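# Fork the loose switch onto the yellow-taped rack rails

## Task

Carry the unscrewed switch with the fork and slide it all the way in on the pair of rack rails marked with yellow tape. The rack stands free and is not fixed. Letting it tilt more than a little counts as failure, and the rack must finish in its original position.

## Robot and tools

Robot: one six-joint arm (shoulder pan, shoulder lift, elbow, wrist 1, wrist 2, wrist 3) carrying a rigid steel lifting fork. There is no gripper, no tool command and no tool sensor. Gravity and friction alone keep a load on the blades. The arm's root sits at (0, 0, +0.094) m in the scene frame with a slight tilt. A camera stand is fixed to the floor next to the table.

Frame: everything uses the scene frame. The origin is on the table top under the base, +z is up, and +y is to the left when facing along +x. Positions are in metres, orientations as quat_wxyz, velocities in m/s and rad/s.

Fork geometry: the tool point is centred between the two tines, halfway along them, on the load-bearing face. The blades are 240 mm long, 30 mm wide, 8 mm thick, with a 110 mm gap, and they point along the tool's -y axis. Their tips lie 120 mm from the tool point toward tool -y; the upright back legs lie 120 mm toward tool +y. A block about 10 cm long sticks out from the last joint axis toward fork -y and turns with it. The load faces look along tool -z, so the blades are level when tool +z points straight down. Blades dipping toward their tips let the load slide off. A heavier load makes the tool point sag lower and tilt; compare the reported pose with what you sent and correct it.

execute_actions(actions, cameras): actions is a list of actions. Each action is a list of 1 to 15 rows, one row per 1/30 s step; a short action repeats its last row until 15 steps. Each row has six numbers in [-1, 1]: dx, dy, dz, rx, ry, rz. These are offsets, not poses. They are measured along the scene axes from the Hand target held at the start of that action, and 1.0 equals 0.6 m or 180 degrees. Every row counts from that same start, not from the row before. rx, ry, rz form a single rotation vector, turning about the Hand target's position. Each new action starts from the current Hand target, so sending the same offset again moves further. A translation longer than 1.0 is scaled back along its direction. cameras: a list of names, ["all"], or []. An empty actions list returns images and the full state.

move(target, speed, blend, blocking, cameras): target is one six-number row, or a list of up to 15 rows, all offsets in the same scale and axes, each measured from the same starting Hand target. The path is straight and takes the shorter turn. speed is the top path speed in m/s, 0.002 to 3.2, default 0.25; rotation is capped at twice that in rad/s. One value or one per target. blend (metres, per target or one value) rounds corners in a list; 0 stops at each point. blocking=false returns after about 0.5 s while motion continues. The whole list must fit within 10 s, otherwise it stops early. Result adds a move: line: done (resting within 3 mm and 2 degrees), off_target, moving, held, or fault, plus limits=paced (pose clipped) or limits=held (steps withheld). None of these tell you about contact. The path ignores obstacles, and the real tool point trails it, especially fast or with the arm nearly straight. Keep paths away from the base; going close can flip the shoulder posture.

wait(seconds): 0 to 10 s with the last command held; a running move keeps going and may end the wait early. stop(): brakes a running move, needing more room when fast. zoom_image(camera, region): camera is cam_head_left, cam_head_right or cam_wrist; region is [x0, y0, x1, y1] in pixels from the top-left, no more than 504 in width or height, and only from the latest images. read_manual(section): licence texts only. finished_scene(scene): the current scene's number; cannot be undone, and the goal must hold with the robot idle.

Cameras: all three give 672x504 images. The head cameras are fixed on one bar; the wrist camera rides on the hand and may lag while moving. Calibration (K, distortion, T_world_to_cam) is supplied and accurate to a few millimetres near image centre.

Controller behaviour: commanded orientation is clipped to within 32 degrees of the measured one each step, and position is favoured over orientation. The Hand target line shows your last command after clipping; later offsets start from it. The tool point often stops short; waiting won't fix it, so send the remaining distance as a new offset. Commands are smoothed with roughly 0.15 s lag. Joint target speed caps are 2.09 rad/s (shoulders), 2.62 (elbow), 3.14 (wrists). Near the first joint's axis small moves can swing the whole arm. To free a joint at its limit, command turns back, each less than half a turn.

Result lines: tool pose and velocities, Hand target, joint positions, joint velocities ("within noise" means at rest, and velocity fields are then dropped), and joint torques (total drive output including the arm's own weight, with offsets, friction and noise; positive means toward larger joint angle).

Safety: the arm is stiff, so aiming even slightly beyond a firm contact can fault it. Contact torque at the limits (N m: 293, 293, 133, 49.8, 49.8, 49.8, a held load included) or about 150 N external force stops the arm for 10 s. To release a push, command the target back past the tool point. Motors heat when holding loads, stretched out or straining; a MOTOR HOT line appears at 70 °C and brakes lock at 85 °C for 30 to 60 s or more. Approach slowly, don't shove the free rack or tilt it, don't drop or fling the switch, and keep everything on the table. Loose objects may occasionally get nudged by an outside push.

Each tool is called after "Request:" as name(argument=value, ...) on one line, values as JSON.

## Session

Request:
execute_actions(actions=[])

Scene clock: 0.00 s.
end_effector_position=(+0.6600, +0.2529, +0.3169) end_effector_quat_wxyz=(+0.049, +0.971, +0.235, +0.002)
Joint positions: [3.144 -1.402 1.911 -2.097 -1.658 1.049]
Joint velocities: within noise
Joint torques (N m): no reading
Hand target: +0.6600, +0.2529, +0.3169; +0.049, +0.971, +0.235, +0.002

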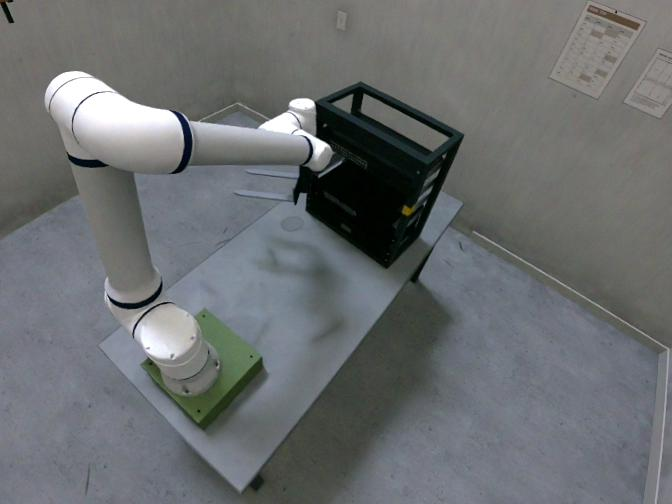

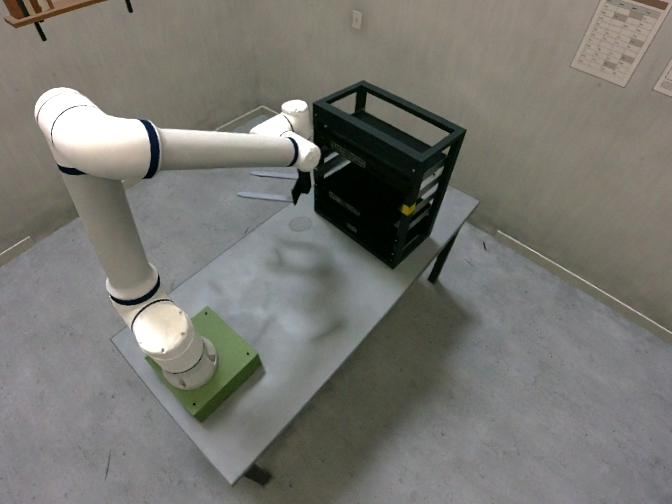

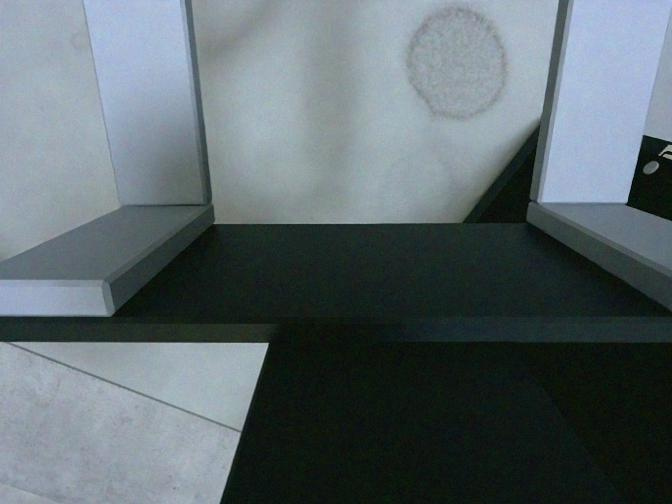

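Request:
zoom_image(camera="cam_head_left", region=[230, 70, 480, 280])

Request:
zoom_image(camera="cam_head_right", region=[230, 70, 480, 280])

Scaled by 2.016.

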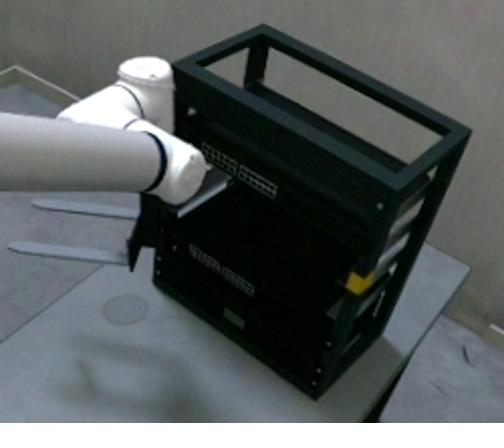

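Scaled by 2.016.

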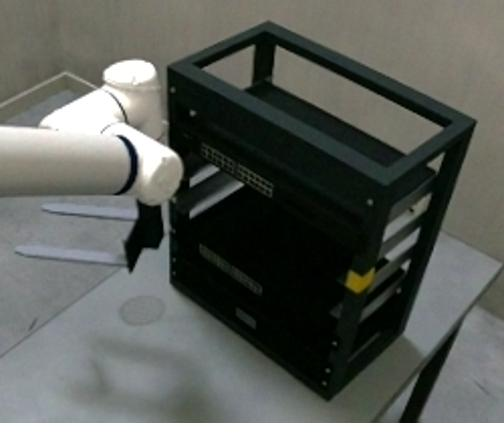

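Request:
move(target=[-0.267, 0.0, 0.142, 0.0275, -0.0254, -0.6506], speed=0.3, cameras=["all"])

Scene clock: 62.80 s.
end_effector_position=(+0.4998, +0.2529, +0.4021) end_effector_quat_wxyz=(+0.000, +0.707, -0.707, +0.000)
Joint positions: [3.375 -2.03 2.281 -1.811 -1.561 3.328]
Joint torques (N m): [9.39 -1.45 -99.95 -10.23 -2.67 3.28]
Hand target: +0.4998, +0.2529, +0.4021; +0.000, +0.707, -0.707, +0.000
Off the commanded pose: 0.000 m, 0 deg.
move: done
camera_calibration:
cam_wrist: T_world_to_cam=[[-0.0120539, -0.999561, -0.0270541, 0.279204], [-0.93817, 0.00194418, 0.346169, 0.200549], [-0.345965, 0.0295541, -0.937782, 0.636864], [0, 0, 0, 1]] pos_world=[0.411847, 0.25987, 0.535369]

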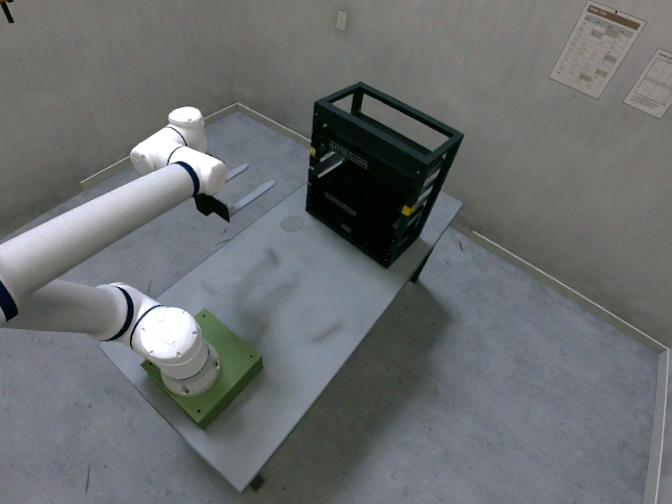

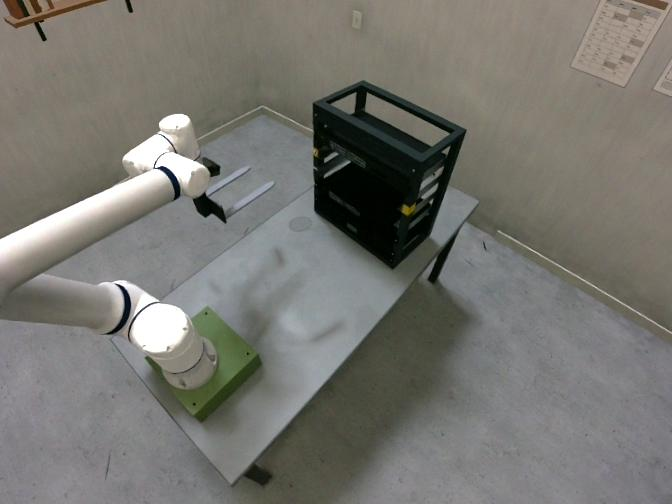

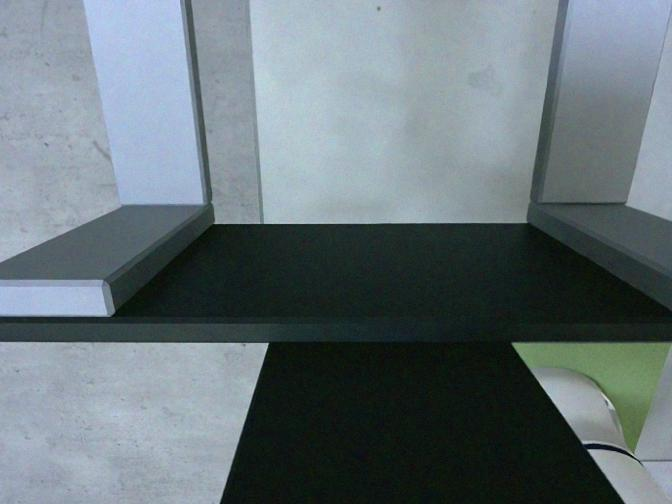

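Request:
zoom_image(camera="cam_head_left", region=[295, 70, 475, 205])

Request:
zoom_image(camera="cam_head_left", region=[295, 150, 475, 285])

Request:
zoom_image(camera="cam_head_right", region=[300, 70, 480, 205])

Request:
zoom_image(camera="cam_head_right", region=[300, 150, 480, 285])

Scaled by 2.800.

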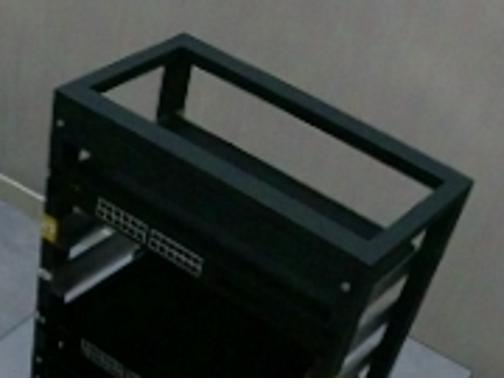

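Scaled by 2.800.

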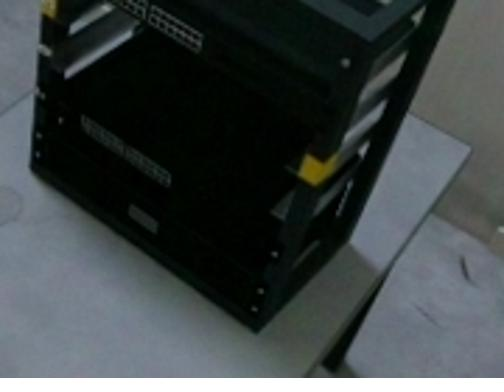

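Scaled by 2.800.

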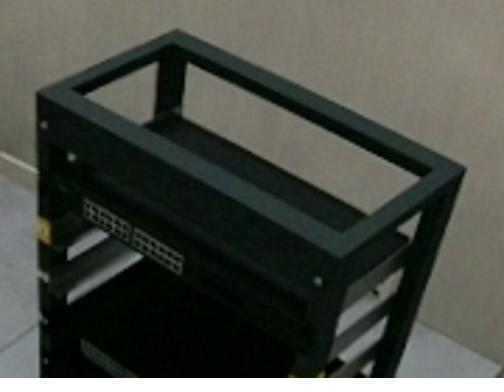

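Scaled by 2.800.

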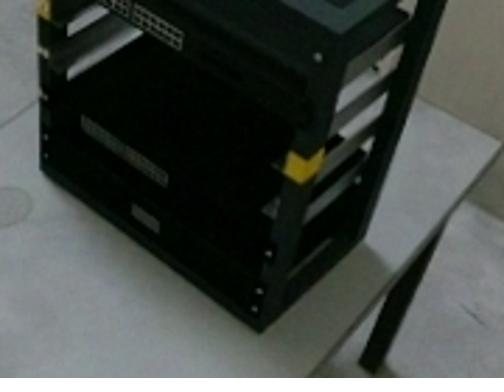

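Request:
move(target=[0.1333, -0.4217, 0.1633, 0, -0.5, 0], speed=0.3, cameras=["all"])

Scene clock: 83.07 s.
end_effector_position=(+0.5445, +0.1056, +0.4602) end_effector_quat_wxyz=(-0.304, +0.637, -0.638, +0.308)
Joint positions: [2.827 -2.181 2.846 -3.085 -1.296 2.911]
Joint torques (N m): [9.99 -7.01 -90.18 -8.4 -1.02 3.17]
Hand target: +0.5445, +0.1056, +0.4602; -0.304, +0.637, -0.638, +0.308 (not the last commanded pose)
Off the commanded pose: 0.118 m, 39 deg.
move: held (a check stopped the path); limits=held
pose unreachable: on one or more control steps of this call, first in action 0 (counted from 0), an arm could not follow its commanded pose, so it was not sent that pose on those steps. It may still have moved: this result reports where it is.
cause: moving toward the commanded pose would bring two parts of the arm too close to each other (joints 3 (elbow) and 4 (wrist 1) lie between them).
camera_calibration:
cam_wrist: T_world_to_cam=[[0.00846808, -0.999694, -0.0232399, 0.121221], [-0.857419, 0.00469996, -0.514598, 0.574551], [0.51455, 0.024284, -0.857117, 0.206177], [0, 0, 0, 1]] pos_world=[0.385516, 0.113477, 0.475197]

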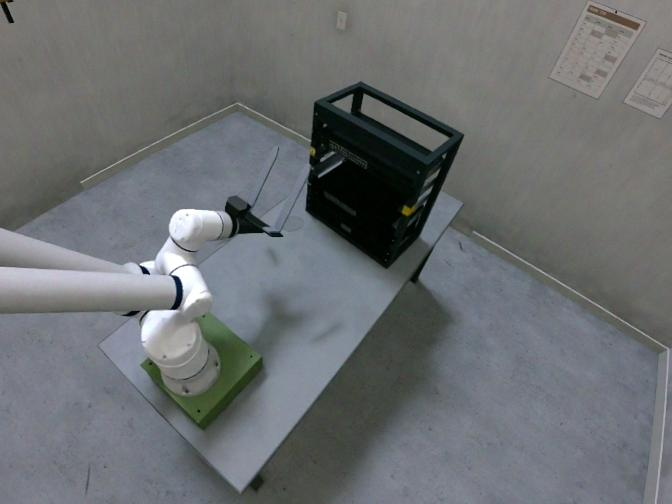

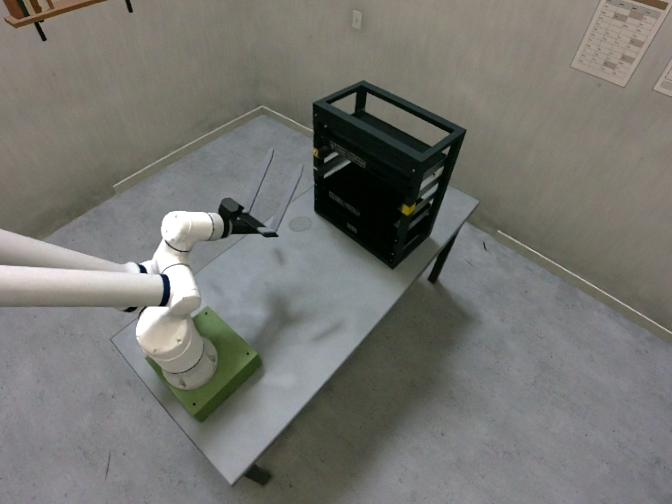

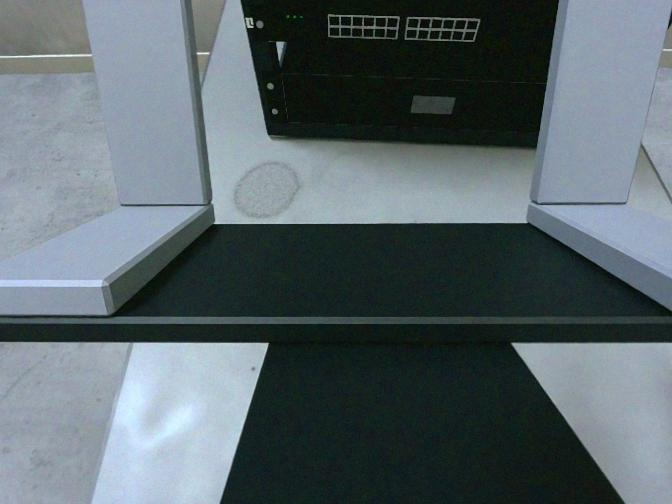

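Request:
move(target=[[0.259, 0.074, -0.06, 0, 0, 0], [0.259, 0.074, -0.1, 0, -0.2167, 0]], blend=[0.05, 0], speed=0.3, cameras=["all"])

Scene clock: 93.97 s.
end_effector_position=(+0.6999, +0.1501, +0.4003) end_effector_quat_wxyz=(+0.500, -0.498, +0.500, -0.502)
Joint positions: [3.121 -0.726 2.411 -4.818 -1.509 3.148]
Joint torques (N m): [9.06 -64.93 -14.57 -9.97 -2.43 3.2]
Hand target: +0.6999, +0.1500, +0.4002; +0.500, -0.498, +0.500, -0.502
Off the commanded pose: 0.000 m, 0 deg.
move: done
camera_calibration:
cam_wrist: T_world_to_cam=[[0.0211678, -0.999694, -0.0128349, 0.14983], [-0.342856, 0.00480078, -0.939376, 0.486546], [0.93915, 0.024285, -0.342649, -0.429397], [0, 0, 0, 1]] pos_world=[0.566911, 0.157877, 0.31184]

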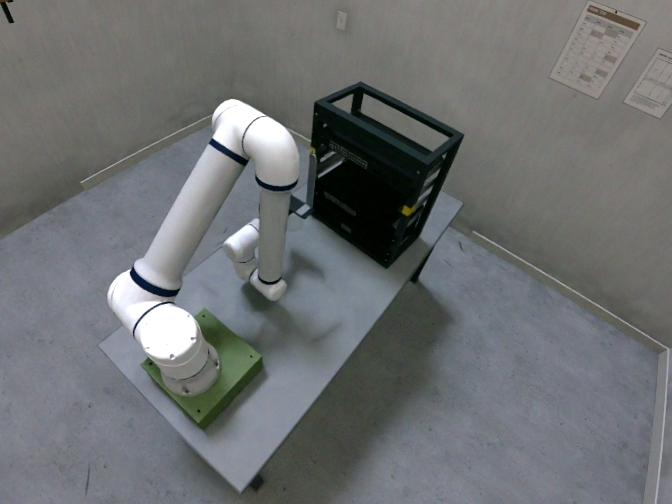

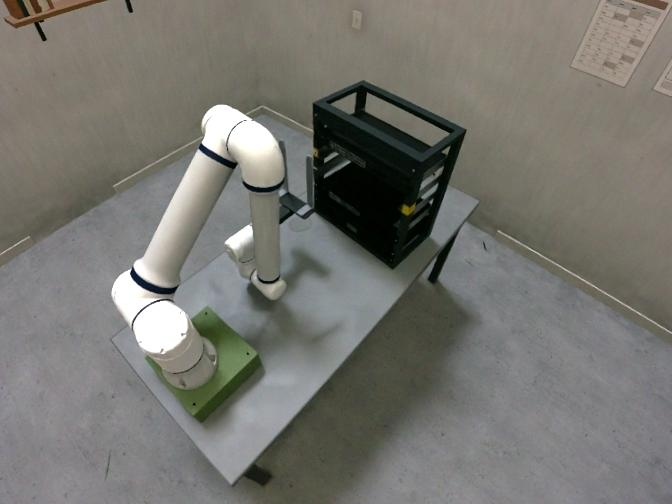

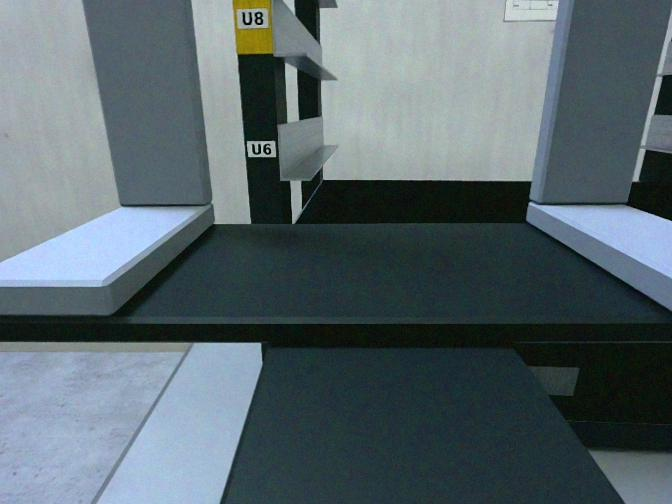

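Request:
move(target=[0, 0, 0.233, 0, 0, 0], cameras=["cam_wrist"])

Request:
move(target=[0, 0, -0.4, 0, 0, 0], cameras=["cam_wrist"])

Scene clock: 97.33 s.
end_effector_position=(+0.6999, +0.1500, +0.5399) end_effector_quat_wxyz=(+0.500, -0.498, +0.500, -0.503)
Joint positions: [3.119 -1.078 2.463 -4.519 -1.507 3.148]
Joint torques (N m): [8.8 -80.26 -13.31 -4.54 -2.55 -2.36]
Hand target: +0.6999, +0.1500, +0.5400; +0.500, -0.498, +0.500, -0.502
Off the commanded pose: 0.000 m, 0 deg.
move: done
camera_calibration:
cam_wrist: T_world_to_cam=[[0.0210794, -0.999696, -0.0127925, 0.151652], [-0.34247, 0.00480116, -0.939517, 0.617561], [0.939292, 0.0241855, -0.342264, -0.381895], [0, 0, 0, 1]] pos_world=[0.56701, 0.157877, 0.45144]
Images, in order (width x height): cam_wrist 672x504.

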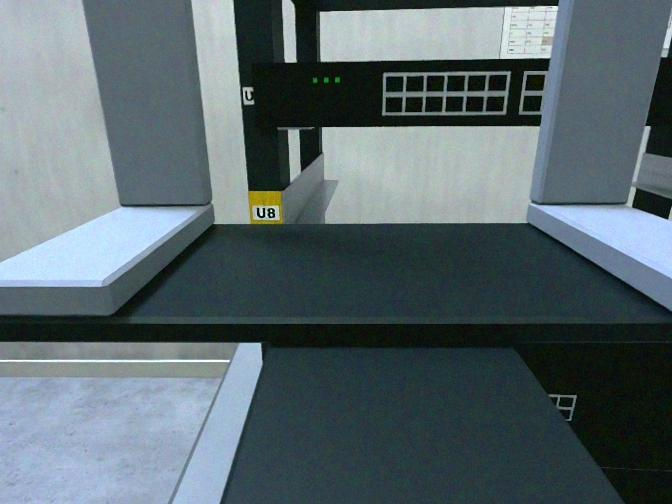

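Scene clock: 108.43 s.
end_effector_position=(+0.6992, +0.1500, +0.3276) end_effector_quat_wxyz=(+0.499, -0.498, +0.501, -0.502)
Joint positions: [3.122 -0.557 2.357 -4.929 -1.511 3.147]
Joint torques (N m): [-6.04 -82.5 6.77 -7.38 -0.35 0.59]
Hand target: +0.6992, +0.1500, +0.3276; +0.499, -0.498, +0.501, -0.502 (not the last commanded pose)
Off the commanded pose: 0.028 m, 0 deg.
FORCE FAULT: contact force on the arm reached its limit, and the arm stopped for 10 seconds. The contact can be on any part of the arm, not only on its tool. That time counts as 20 of the actions that you can send in this scene. The arm's remaining commands of this call were not run. The arm's target is now where it stood when the stop ended, not its last command. The arm accepts commands again.
move: fault
camera_calibration:
cam_wrist: T_world_to_cam=[[0.0204598, -0.999706, -0.0129856, 0.149464], [-0.345943, 0.00510716, -0.938241, 0.419811], [0.938032, 0.0236885, -0.345737, -0.451733], [0, 0, 0, 1]] pos_world=[0.565913, 0.157977, 0.239644]
Images, in order (width x height): cam_wrist 672x504.

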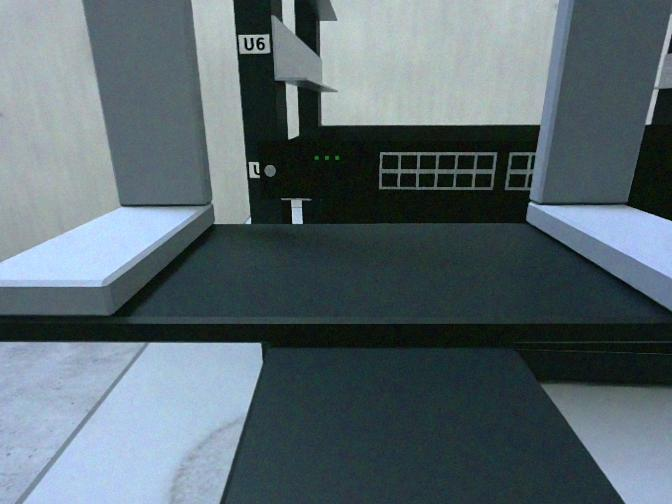

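Request:
move(target=[0, 0, 0.1, 0, 0, 0], cameras=["cam_wrist"])

Request:
move(target=[0, -0.35, 0.2, 0, 0, 0], cameras=["cam_wrist"])

Scene clock: 113.67 s.
end_effector_position=(+0.6991, +0.1500, +0.3875) end_effector_quat_wxyz=(+0.499, -0.498, +0.501, -0.502)
Joint positions: [3.121 -0.697 2.406 -4.838 -1.51 3.147]
Joint torques (N m): [-17.72 -92.8 11.99 -4.84 -1.2 0.17]
Hand target: +0.6992, +0.1500, +0.3876; +0.499, -0.498, +0.501, -0.502
Off the commanded pose: 0.000 m, 0 deg.
move: done
camera_calibration:
cam_wrist: T_world_to_cam=[[0.0204598, -0.999706, -0.0129856, 0.150242], [-0.345943, 0.00510716, -0.938241, 0.476012], [0.938032, 0.0236885, -0.345737, -0.431023], [0, 0, 0, 1]] pos_world=[0.565913, 0.157977, 0.299544]
Images, in order (width x height): cam_wrist 672x504.

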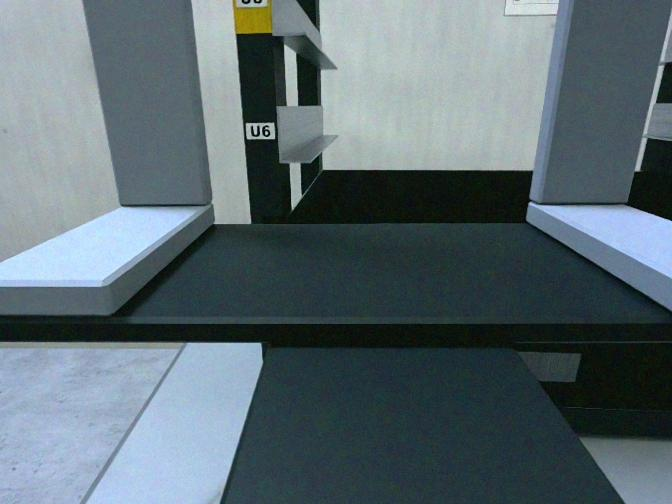

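Scene clock: 115.37 s.
end_effector_position=(+0.6991, -0.0598, +0.5075) end_effector_quat_wxyz=(+0.499, -0.498, +0.501, -0.502)
Joint positions: [2.596 -1 2.506 -4.633 -0.985 3.14]
Joint torques (N m): [-21.74 -79.74 -26.95 -3.52 1.81 -2.19]
Hand target: +0.6992, -0.0600, +0.5076; +0.499, -0.498, +0.501, -0.502
Off the commanded pose: 0.000 m, 0 deg.
move: done
camera_calibration:
cam_wrist: T_world_to_cam=[[0.0203323, -0.999708, -0.0130454, -0.0579406], [-0.345944, 0.00520745, -0.938241, 0.589678], [0.938035, 0.0235896, -0.345737, -0.384569], [0, 0, 0, 1]] pos_world=[0.565913, -0.0519225, 0.419544]
Images, in order (width x height): cam_wrist 672x504.

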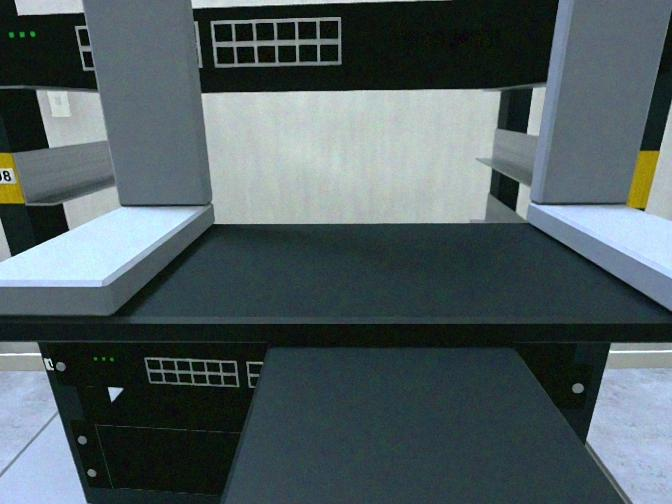

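Request:
move(target=[0, -0.15, 0.0, 0, 0, 0], cameras=["cam_wrist"])

Request:
zoom_image(camera="cam_wrist", region=[400, 0, 672, 230])

Request:
move(target=[0, 0.1, 0.08, 0, 0, 0], cameras=["cam_wrist"])

Scene clock: 119.87 s.
end_effector_position=(+0.6991, -0.1498, +0.5076) end_effector_quat_wxyz=(+0.499, -0.498, +0.501, -0.502)
Joint positions: [2.413 -0.993 2.463 -4.594 -0.803 3.136]
Joint torques (N m): [-20.7 -54.16 -29.1 -2.73 1.47 -2.1]
Hand target: +0.6992, -0.1500, +0.5076; +0.499, -0.498, +0.501, -0.502
Off the commanded pose: 0.000 m, 0 deg.
move: done
camera_calibration:
cam_wrist: T_world_to_cam=[[0.0203656, -0.999709, -0.012952, -0.147871], [-0.345943, 0.00510824, -0.938242, 0.590226], [0.938034, 0.0235885, -0.345738, -0.382413], [0, 0, 0, 1]] pos_world=[0.565913, -0.141822, 0.419645]
Images, in order (width x height): cam_wrist 672x504.

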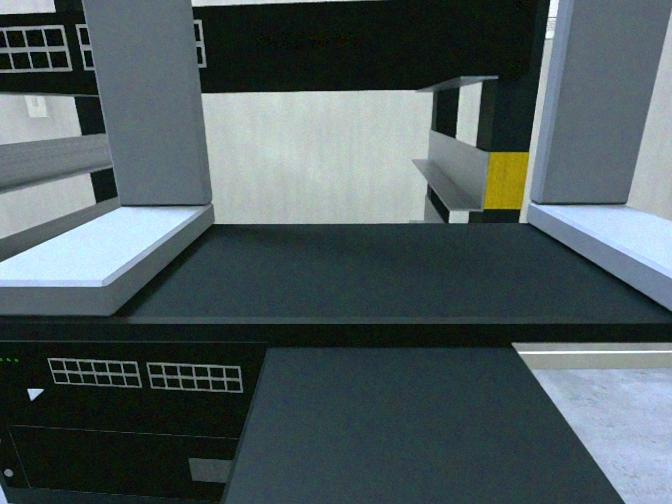

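Scaled by 1.853.

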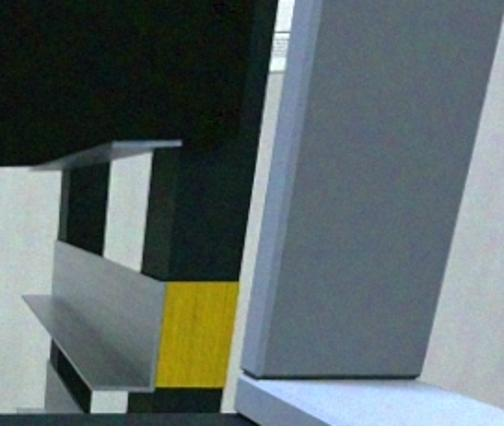

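Scene clock: 120.90 s.
end_effector_position=(+0.6991, -0.0901, +0.5555) end_effector_quat_wxyz=(+0.499, -0.498, +0.501, -0.502)
Joint positions: [2.53 -1.127 2.501 -4.5 -0.919 3.139]
Joint torques (N m): [11.13 -74.71 -12.22 -3.29 -2.37 -2.31]
Hand target: +0.6992, -0.0900, +0.5556; +0.499, -0.498, +0.501, -0.502
Off the commanded pose: 0.000 m, 0 deg.
move: done
camera_calibration:
cam_wrist: T_world_to_cam=[[0.0204598, -0.999706, -0.0129856, -0.0877056], [-0.345943, 0.00510716, -0.938241, 0.634863], [0.938032, 0.0236885, -0.345737, -0.367249], [0, 0, 0, 1]] pos_world=[0.565913, -0.0822226, 0.467544]
Images, in order (width x height): cam_wrist 672x504.

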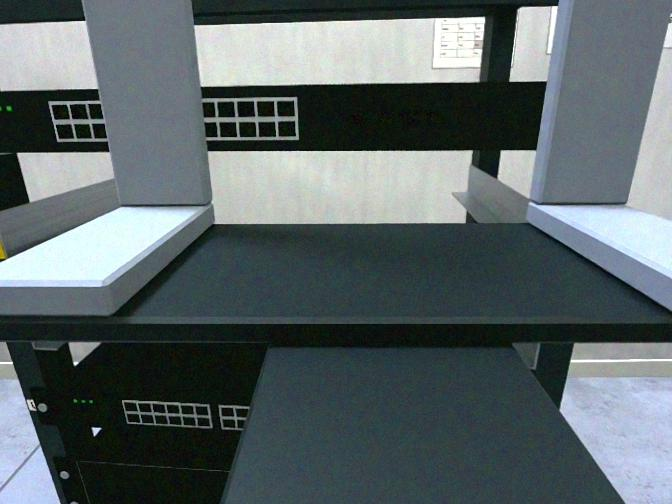

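Request:
move(target=[0, -0.1, -0.21, 0, 0, 0], cameras=["cam_wrist"])

Request:
zoom_image(camera="cam_wrist", region=[400, 0, 672, 230])

Request:
move(target=[0, 0, 0.18333, 0, 0, 0], cameras=["cam_wrist"])

Request:
zoom_image(camera="cam_wrist", region=[400, 0, 672, 230])

Scene clock: 162.90 s.
end_effector_position=(+0.6992, -0.1499, +0.4297) end_effector_quat_wxyz=(+0.499, -0.498, +0.501, -0.502)
Joint positions: [2.412 -0.795 2.433 -4.762 -0.802 3.136]
Joint torques (N m): [-19.75 -60.83 -15.31 -7.48 2.08 3.18]
Hand target: +0.6992, -0.1500, +0.4296; +0.499, -0.498, +0.501, -0.502
Off the commanded pose: 0.000 m, 0 deg.
move: done
camera_calibration:
cam_wrist: T_world_to_cam=[[0.0203647, -0.999709, -0.0129544, -0.148977], [-0.346063, 0.00510776, -0.938197, 0.517284], [0.93799, 0.0235891, -0.345858, -0.409243], [0, 0, 0, 1]] pos_world=[0.565913, -0.141922, 0.341845]
Images, in order (width x height): cam_wrist 672x504.

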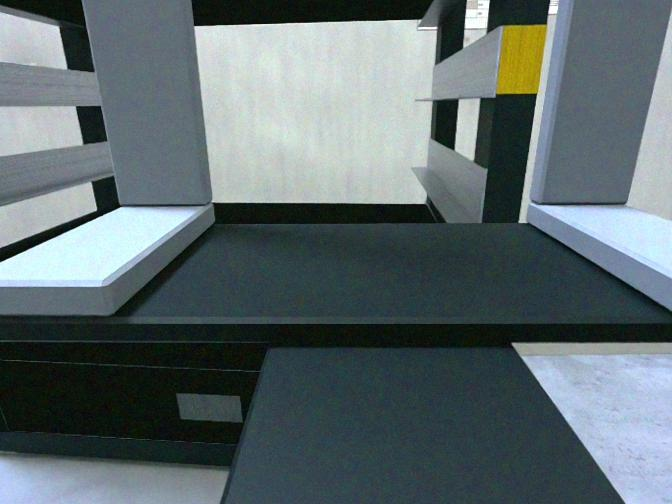

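Scaled by 1.853.

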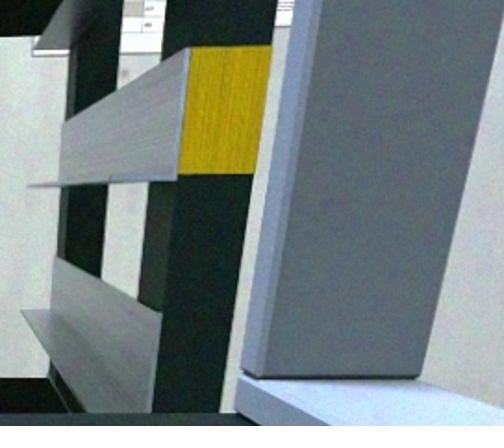

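Scene clock: 164.10 s.
end_effector_position=(+0.6991, -0.1500, +0.5395) end_effector_quat_wxyz=(+0.499, -0.498, +0.501, -0.502)
Joint positions: [2.413 -1.075 2.467 -4.516 -0.803 3.136]
Joint torques (N m): [-22.15 -79.08 -10 -2.82 1.94 -2.37]
Hand target: +0.6992, -0.1500, +0.5396; +0.499, -0.498, +0.501, -0.502
Off the commanded pose: 0.000 m, 0 deg.
move: done
camera_calibration:
cam_wrist: T_world_to_cam=[[0.0204601, -0.999706, -0.0129848, -0.147696], [-0.345943, 0.00510638, -0.938241, 0.620157], [0.938032, 0.0236885, -0.345737, -0.371365], [0, 0, 0, 1]] pos_world=[0.565913, -0.142023, 0.451544]
Images, in order (width x height): cam_wrist 672x504.

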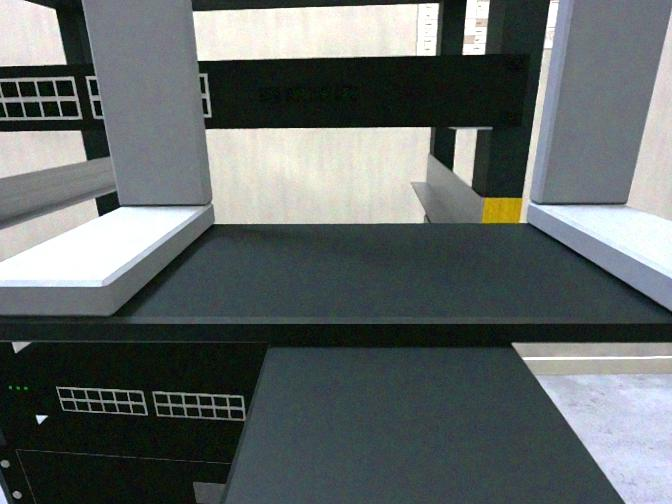

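Scaled by 1.853.

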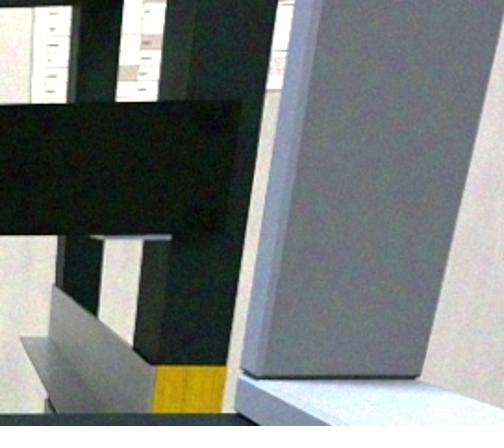

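Request:
move(target=[0, 0.5, 0, 0, 0, -0.02], cameras=["cam_wrist"])

Request:
zoom_image(camera="cam_wrist", region=[200, 0, 400, 230])

Request:
move(target=[0, 0, -0.18333, 0, 0, 0], cameras=["cam_wrist"])

Request:
zoom_image(camera="cam_wrist", region=[200, 0, 400, 230])

Scene clock: 198.07 s.
end_effector_position=(+0.6991, +0.1499, +0.5396) end_effector_quat_wxyz=(+0.483, -0.482, +0.517, -0.517)
Joint positions: [3.165 -1.077 2.452 -4.504 -1.617 3.148]
Joint torques (N m): [8.67 -54.86 -39.17 -4.93 -2.57 3.23]
Hand target: +0.6992, +0.1500, +0.5396; +0.483, -0.482, +0.517, -0.517
Off the commanded pose: 0.000 m, 0 deg.
move: done
camera_calibration:
cam_wrist: T_world_to_cam=[[-0.0422694, -0.999023, -0.012926, 0.195891], [-0.344964, 0.0267352, -0.938235, 0.614778], [0.937664, -0.0351997, -0.345757, -0.369316], [0, 0, 0, 1]] pos_world=[0.566651, 0.166263, 0.451645]
Images, in order (width x height): cam_wrist 672x504.

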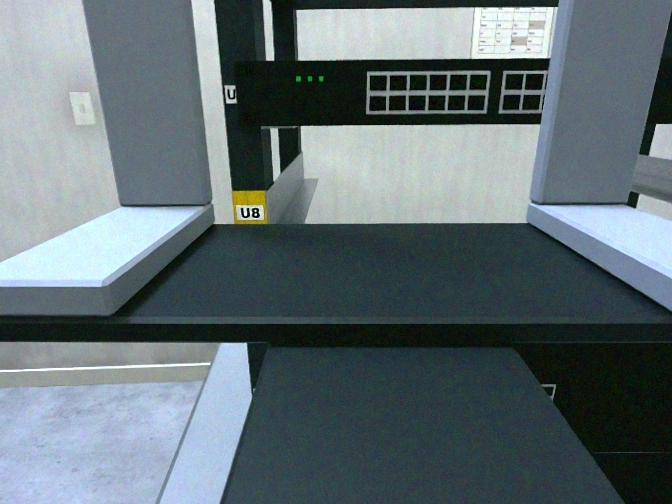

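Scaled by 2.191.

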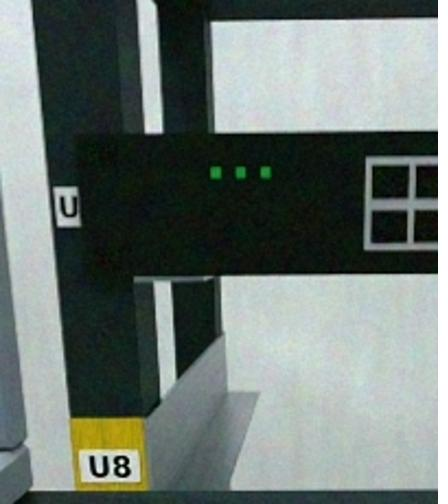

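Scene clock: 199.23 s.
end_effector_position=(+0.6991, +0.1501, +0.4298) end_effector_quat_wxyz=(+0.483, -0.482, +0.517, -0.517)
Joint positions: [3.167 -0.802 2.419 -4.746 -1.619 3.148]
Joint torques (N m): [-19.73 -64.43 -19.84 -10.12 1.65 -2.07]
Hand target: +0.6992, +0.1500, +0.4296; +0.483, -0.482, +0.517, -0.517
Off the commanded pose: 0.000 m, 0 deg.
move: done
camera_calibration:
cam_wrist: T_world_to_cam=[[-0.0423041, -0.99902, -0.013021, 0.194623], [-0.345047, 0.0268395, -0.938202, 0.511775], [0.937632, -0.0351969, -0.345844, -0.40723], [0, 0, 0, 1]] pos_world=[0.566651, 0.166363, 0.341845]
Images, in order (width x height): cam_wrist 672x504.

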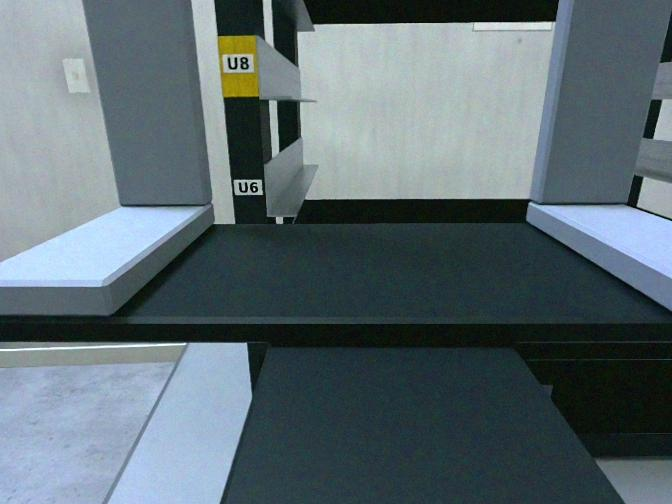

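Scaled by 2.191.

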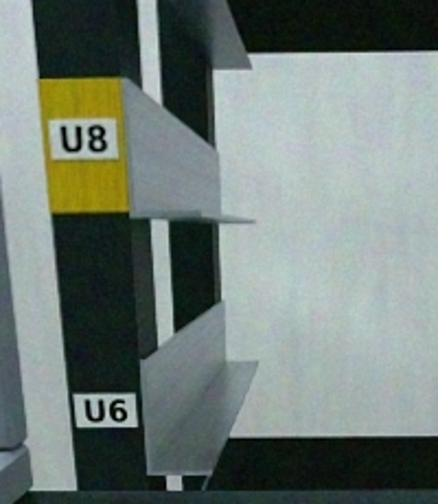

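Request:
move(target=[-0.0278, -0.2563, -0.0493, 0.0354, 0.4989, -0.0008], speed=0.3, cameras=["all"])

Scene clock: 304.13 s.
end_effector_position=(+0.6825, -0.0037, +0.4000) end_effector_quat_wxyz=(+0.000, +0.681, -0.732, +0.000)
Joint positions: [2.859 -1.806 2.154 -1.904 -1.568 2.885]
Joint torques (N m): [-23.25 -21.5 -97.34 -5.29 -1.97 -2.3]
Hand target: +0.6825, -0.0038, +0.4000; +0.000, +0.681, -0.732, +0.000
Off the commanded pose: 0.000 m, 0 deg.
move: done
camera_calibration:
cam_wrist: T_world_to_cam=[[-0.08529, -0.995994, -0.026852, 0.0747455], [-0.935485, 0.0707747, 0.346206, 0.371507], [-0.342919, 0.0546476, -0.937774, 0.703774], [0, 0, 0, 1]] pos_world=[0.595251, 0.00969324, 0.53337]

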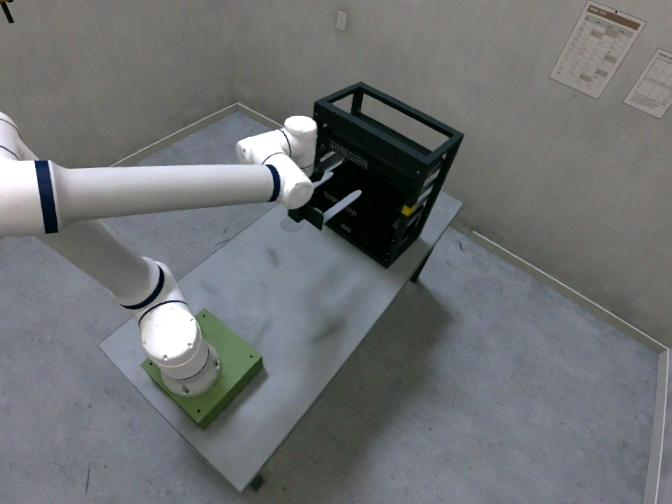

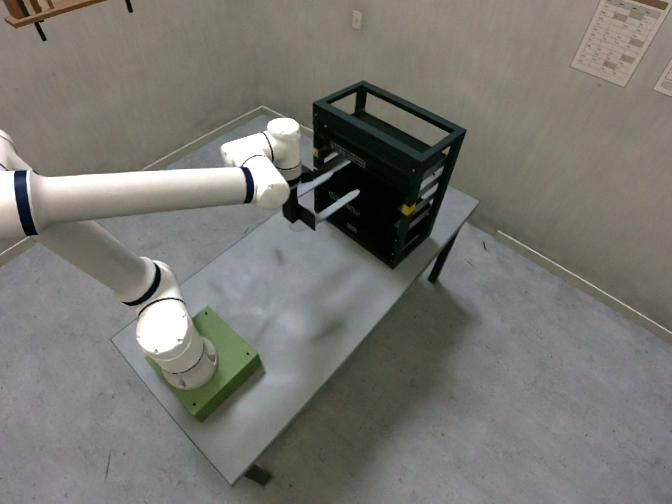

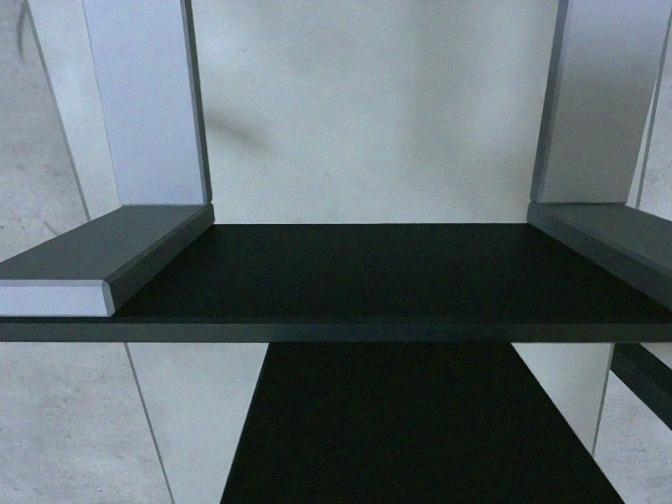

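Request:
zoom_image(camera="cam_head_left", region=[270, 90, 450, 250])

Request:
zoom_image(camera="cam_head_right", region=[270, 90, 450, 250])

Scaled by 2.800.

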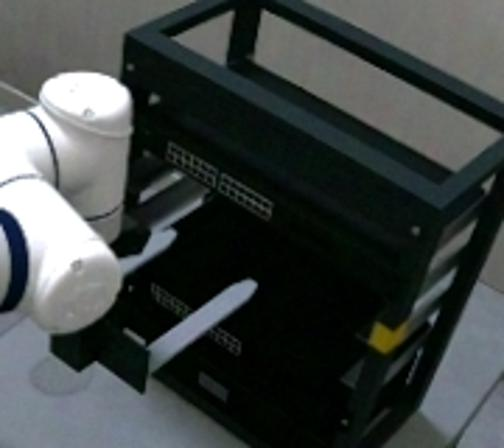

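Scaled by 2.800.

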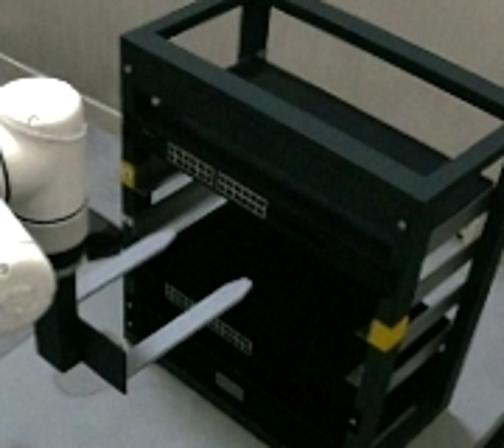

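Request:
move(target=[0.374, -0.0274, 0, 0, 0, 0], speed=0.2, cameras=["all"])

Request:
zoom_image(camera="cam_head_left", region=[290, 60, 420, 190])

Request:
zoom_image(camera="cam_head_right", region=[290, 60, 420, 190])

Scene clock: 321.63 s.
end_effector_position=(+0.9067, -0.0202, +0.4000) end_effector_quat_wxyz=(+0.000, +0.681, -0.732, +0.000)
Joint positions: [2.936 -1.416 1.787 -1.928 -1.567 2.962]
Joint torques (N m): [10.95 -64.66 -96.62 -5.13 -2.09 3.22]
Hand target: +0.9069, -0.0202, +0.4000; +0.000, +0.681, -0.732, +0.000
Off the commanded pose: 0.000 m, 0 deg.
move: done
camera_calibration:
cam_wrist: T_world_to_cam=[[-0.0852981, -0.995994, -0.0268334, 0.0775385], [-0.935408, 0.0707766, 0.346414, 0.582323], [-0.343127, 0.0546487, -0.937698, 0.781716], [0, 0, 0, 1]] pos_world=[0.819552, -0.00670677, 0.53337]

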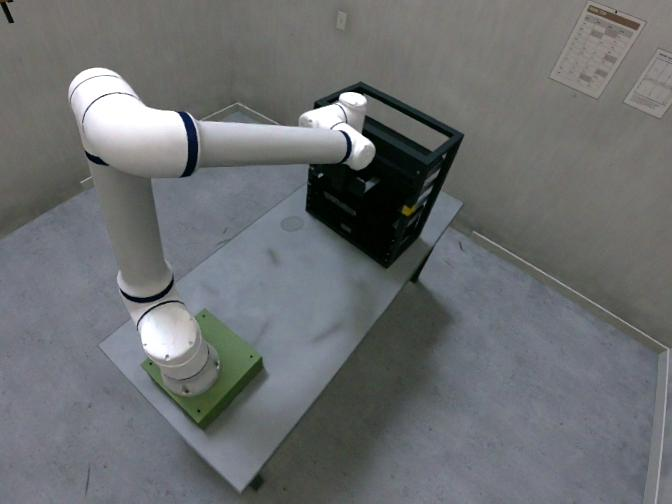

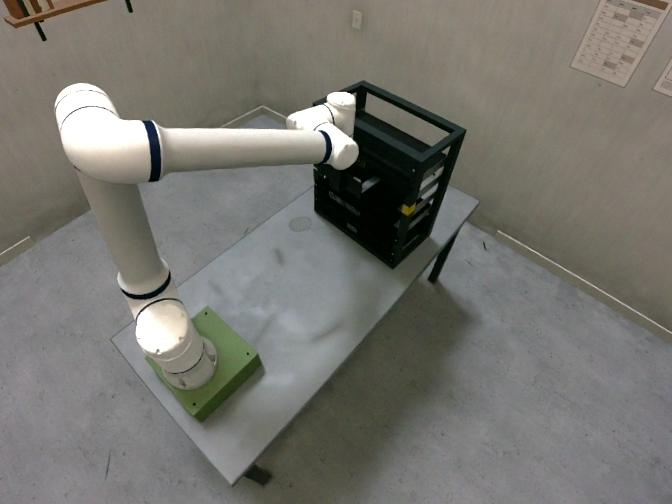

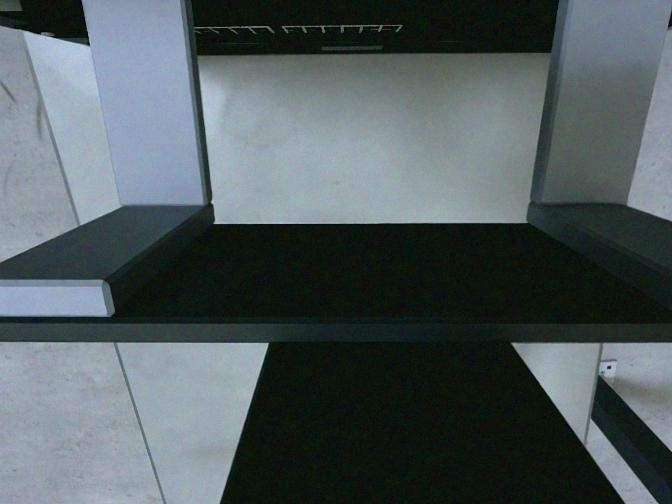

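Scaled by 3.877.

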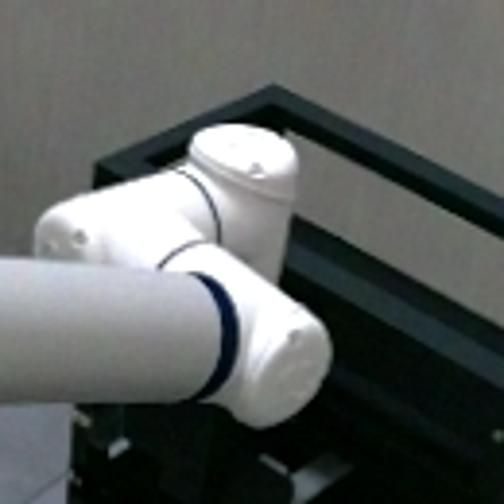

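Scaled by 3.877.

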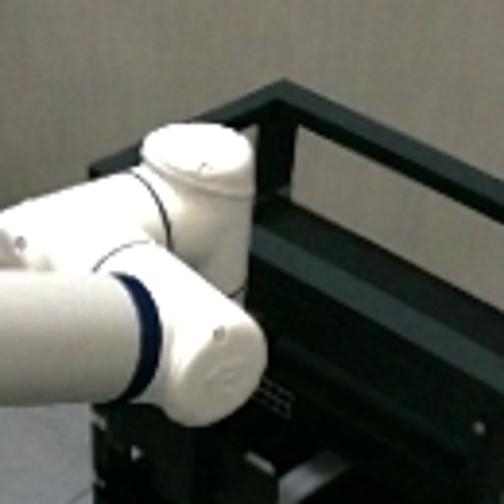

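Request:
zoom_image(camera="cam_wrist", region=[180, 0, 580, 120])

Request:
zoom_image(camera="cam_wrist", region=[0, 0, 200, 230])

Request:
zoom_image(camera="cam_wrist", region=[520, 0, 672, 230])

Scaled by 1.260.

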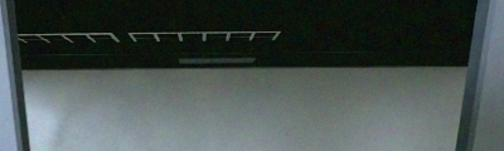

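Scaled by 2.191.

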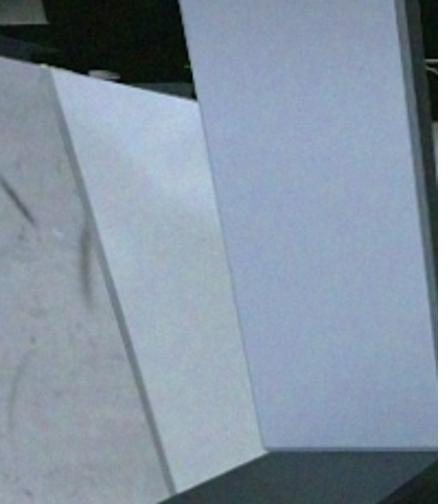

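Scaled by 2.191.

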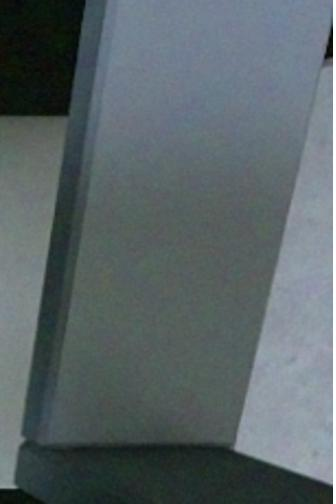

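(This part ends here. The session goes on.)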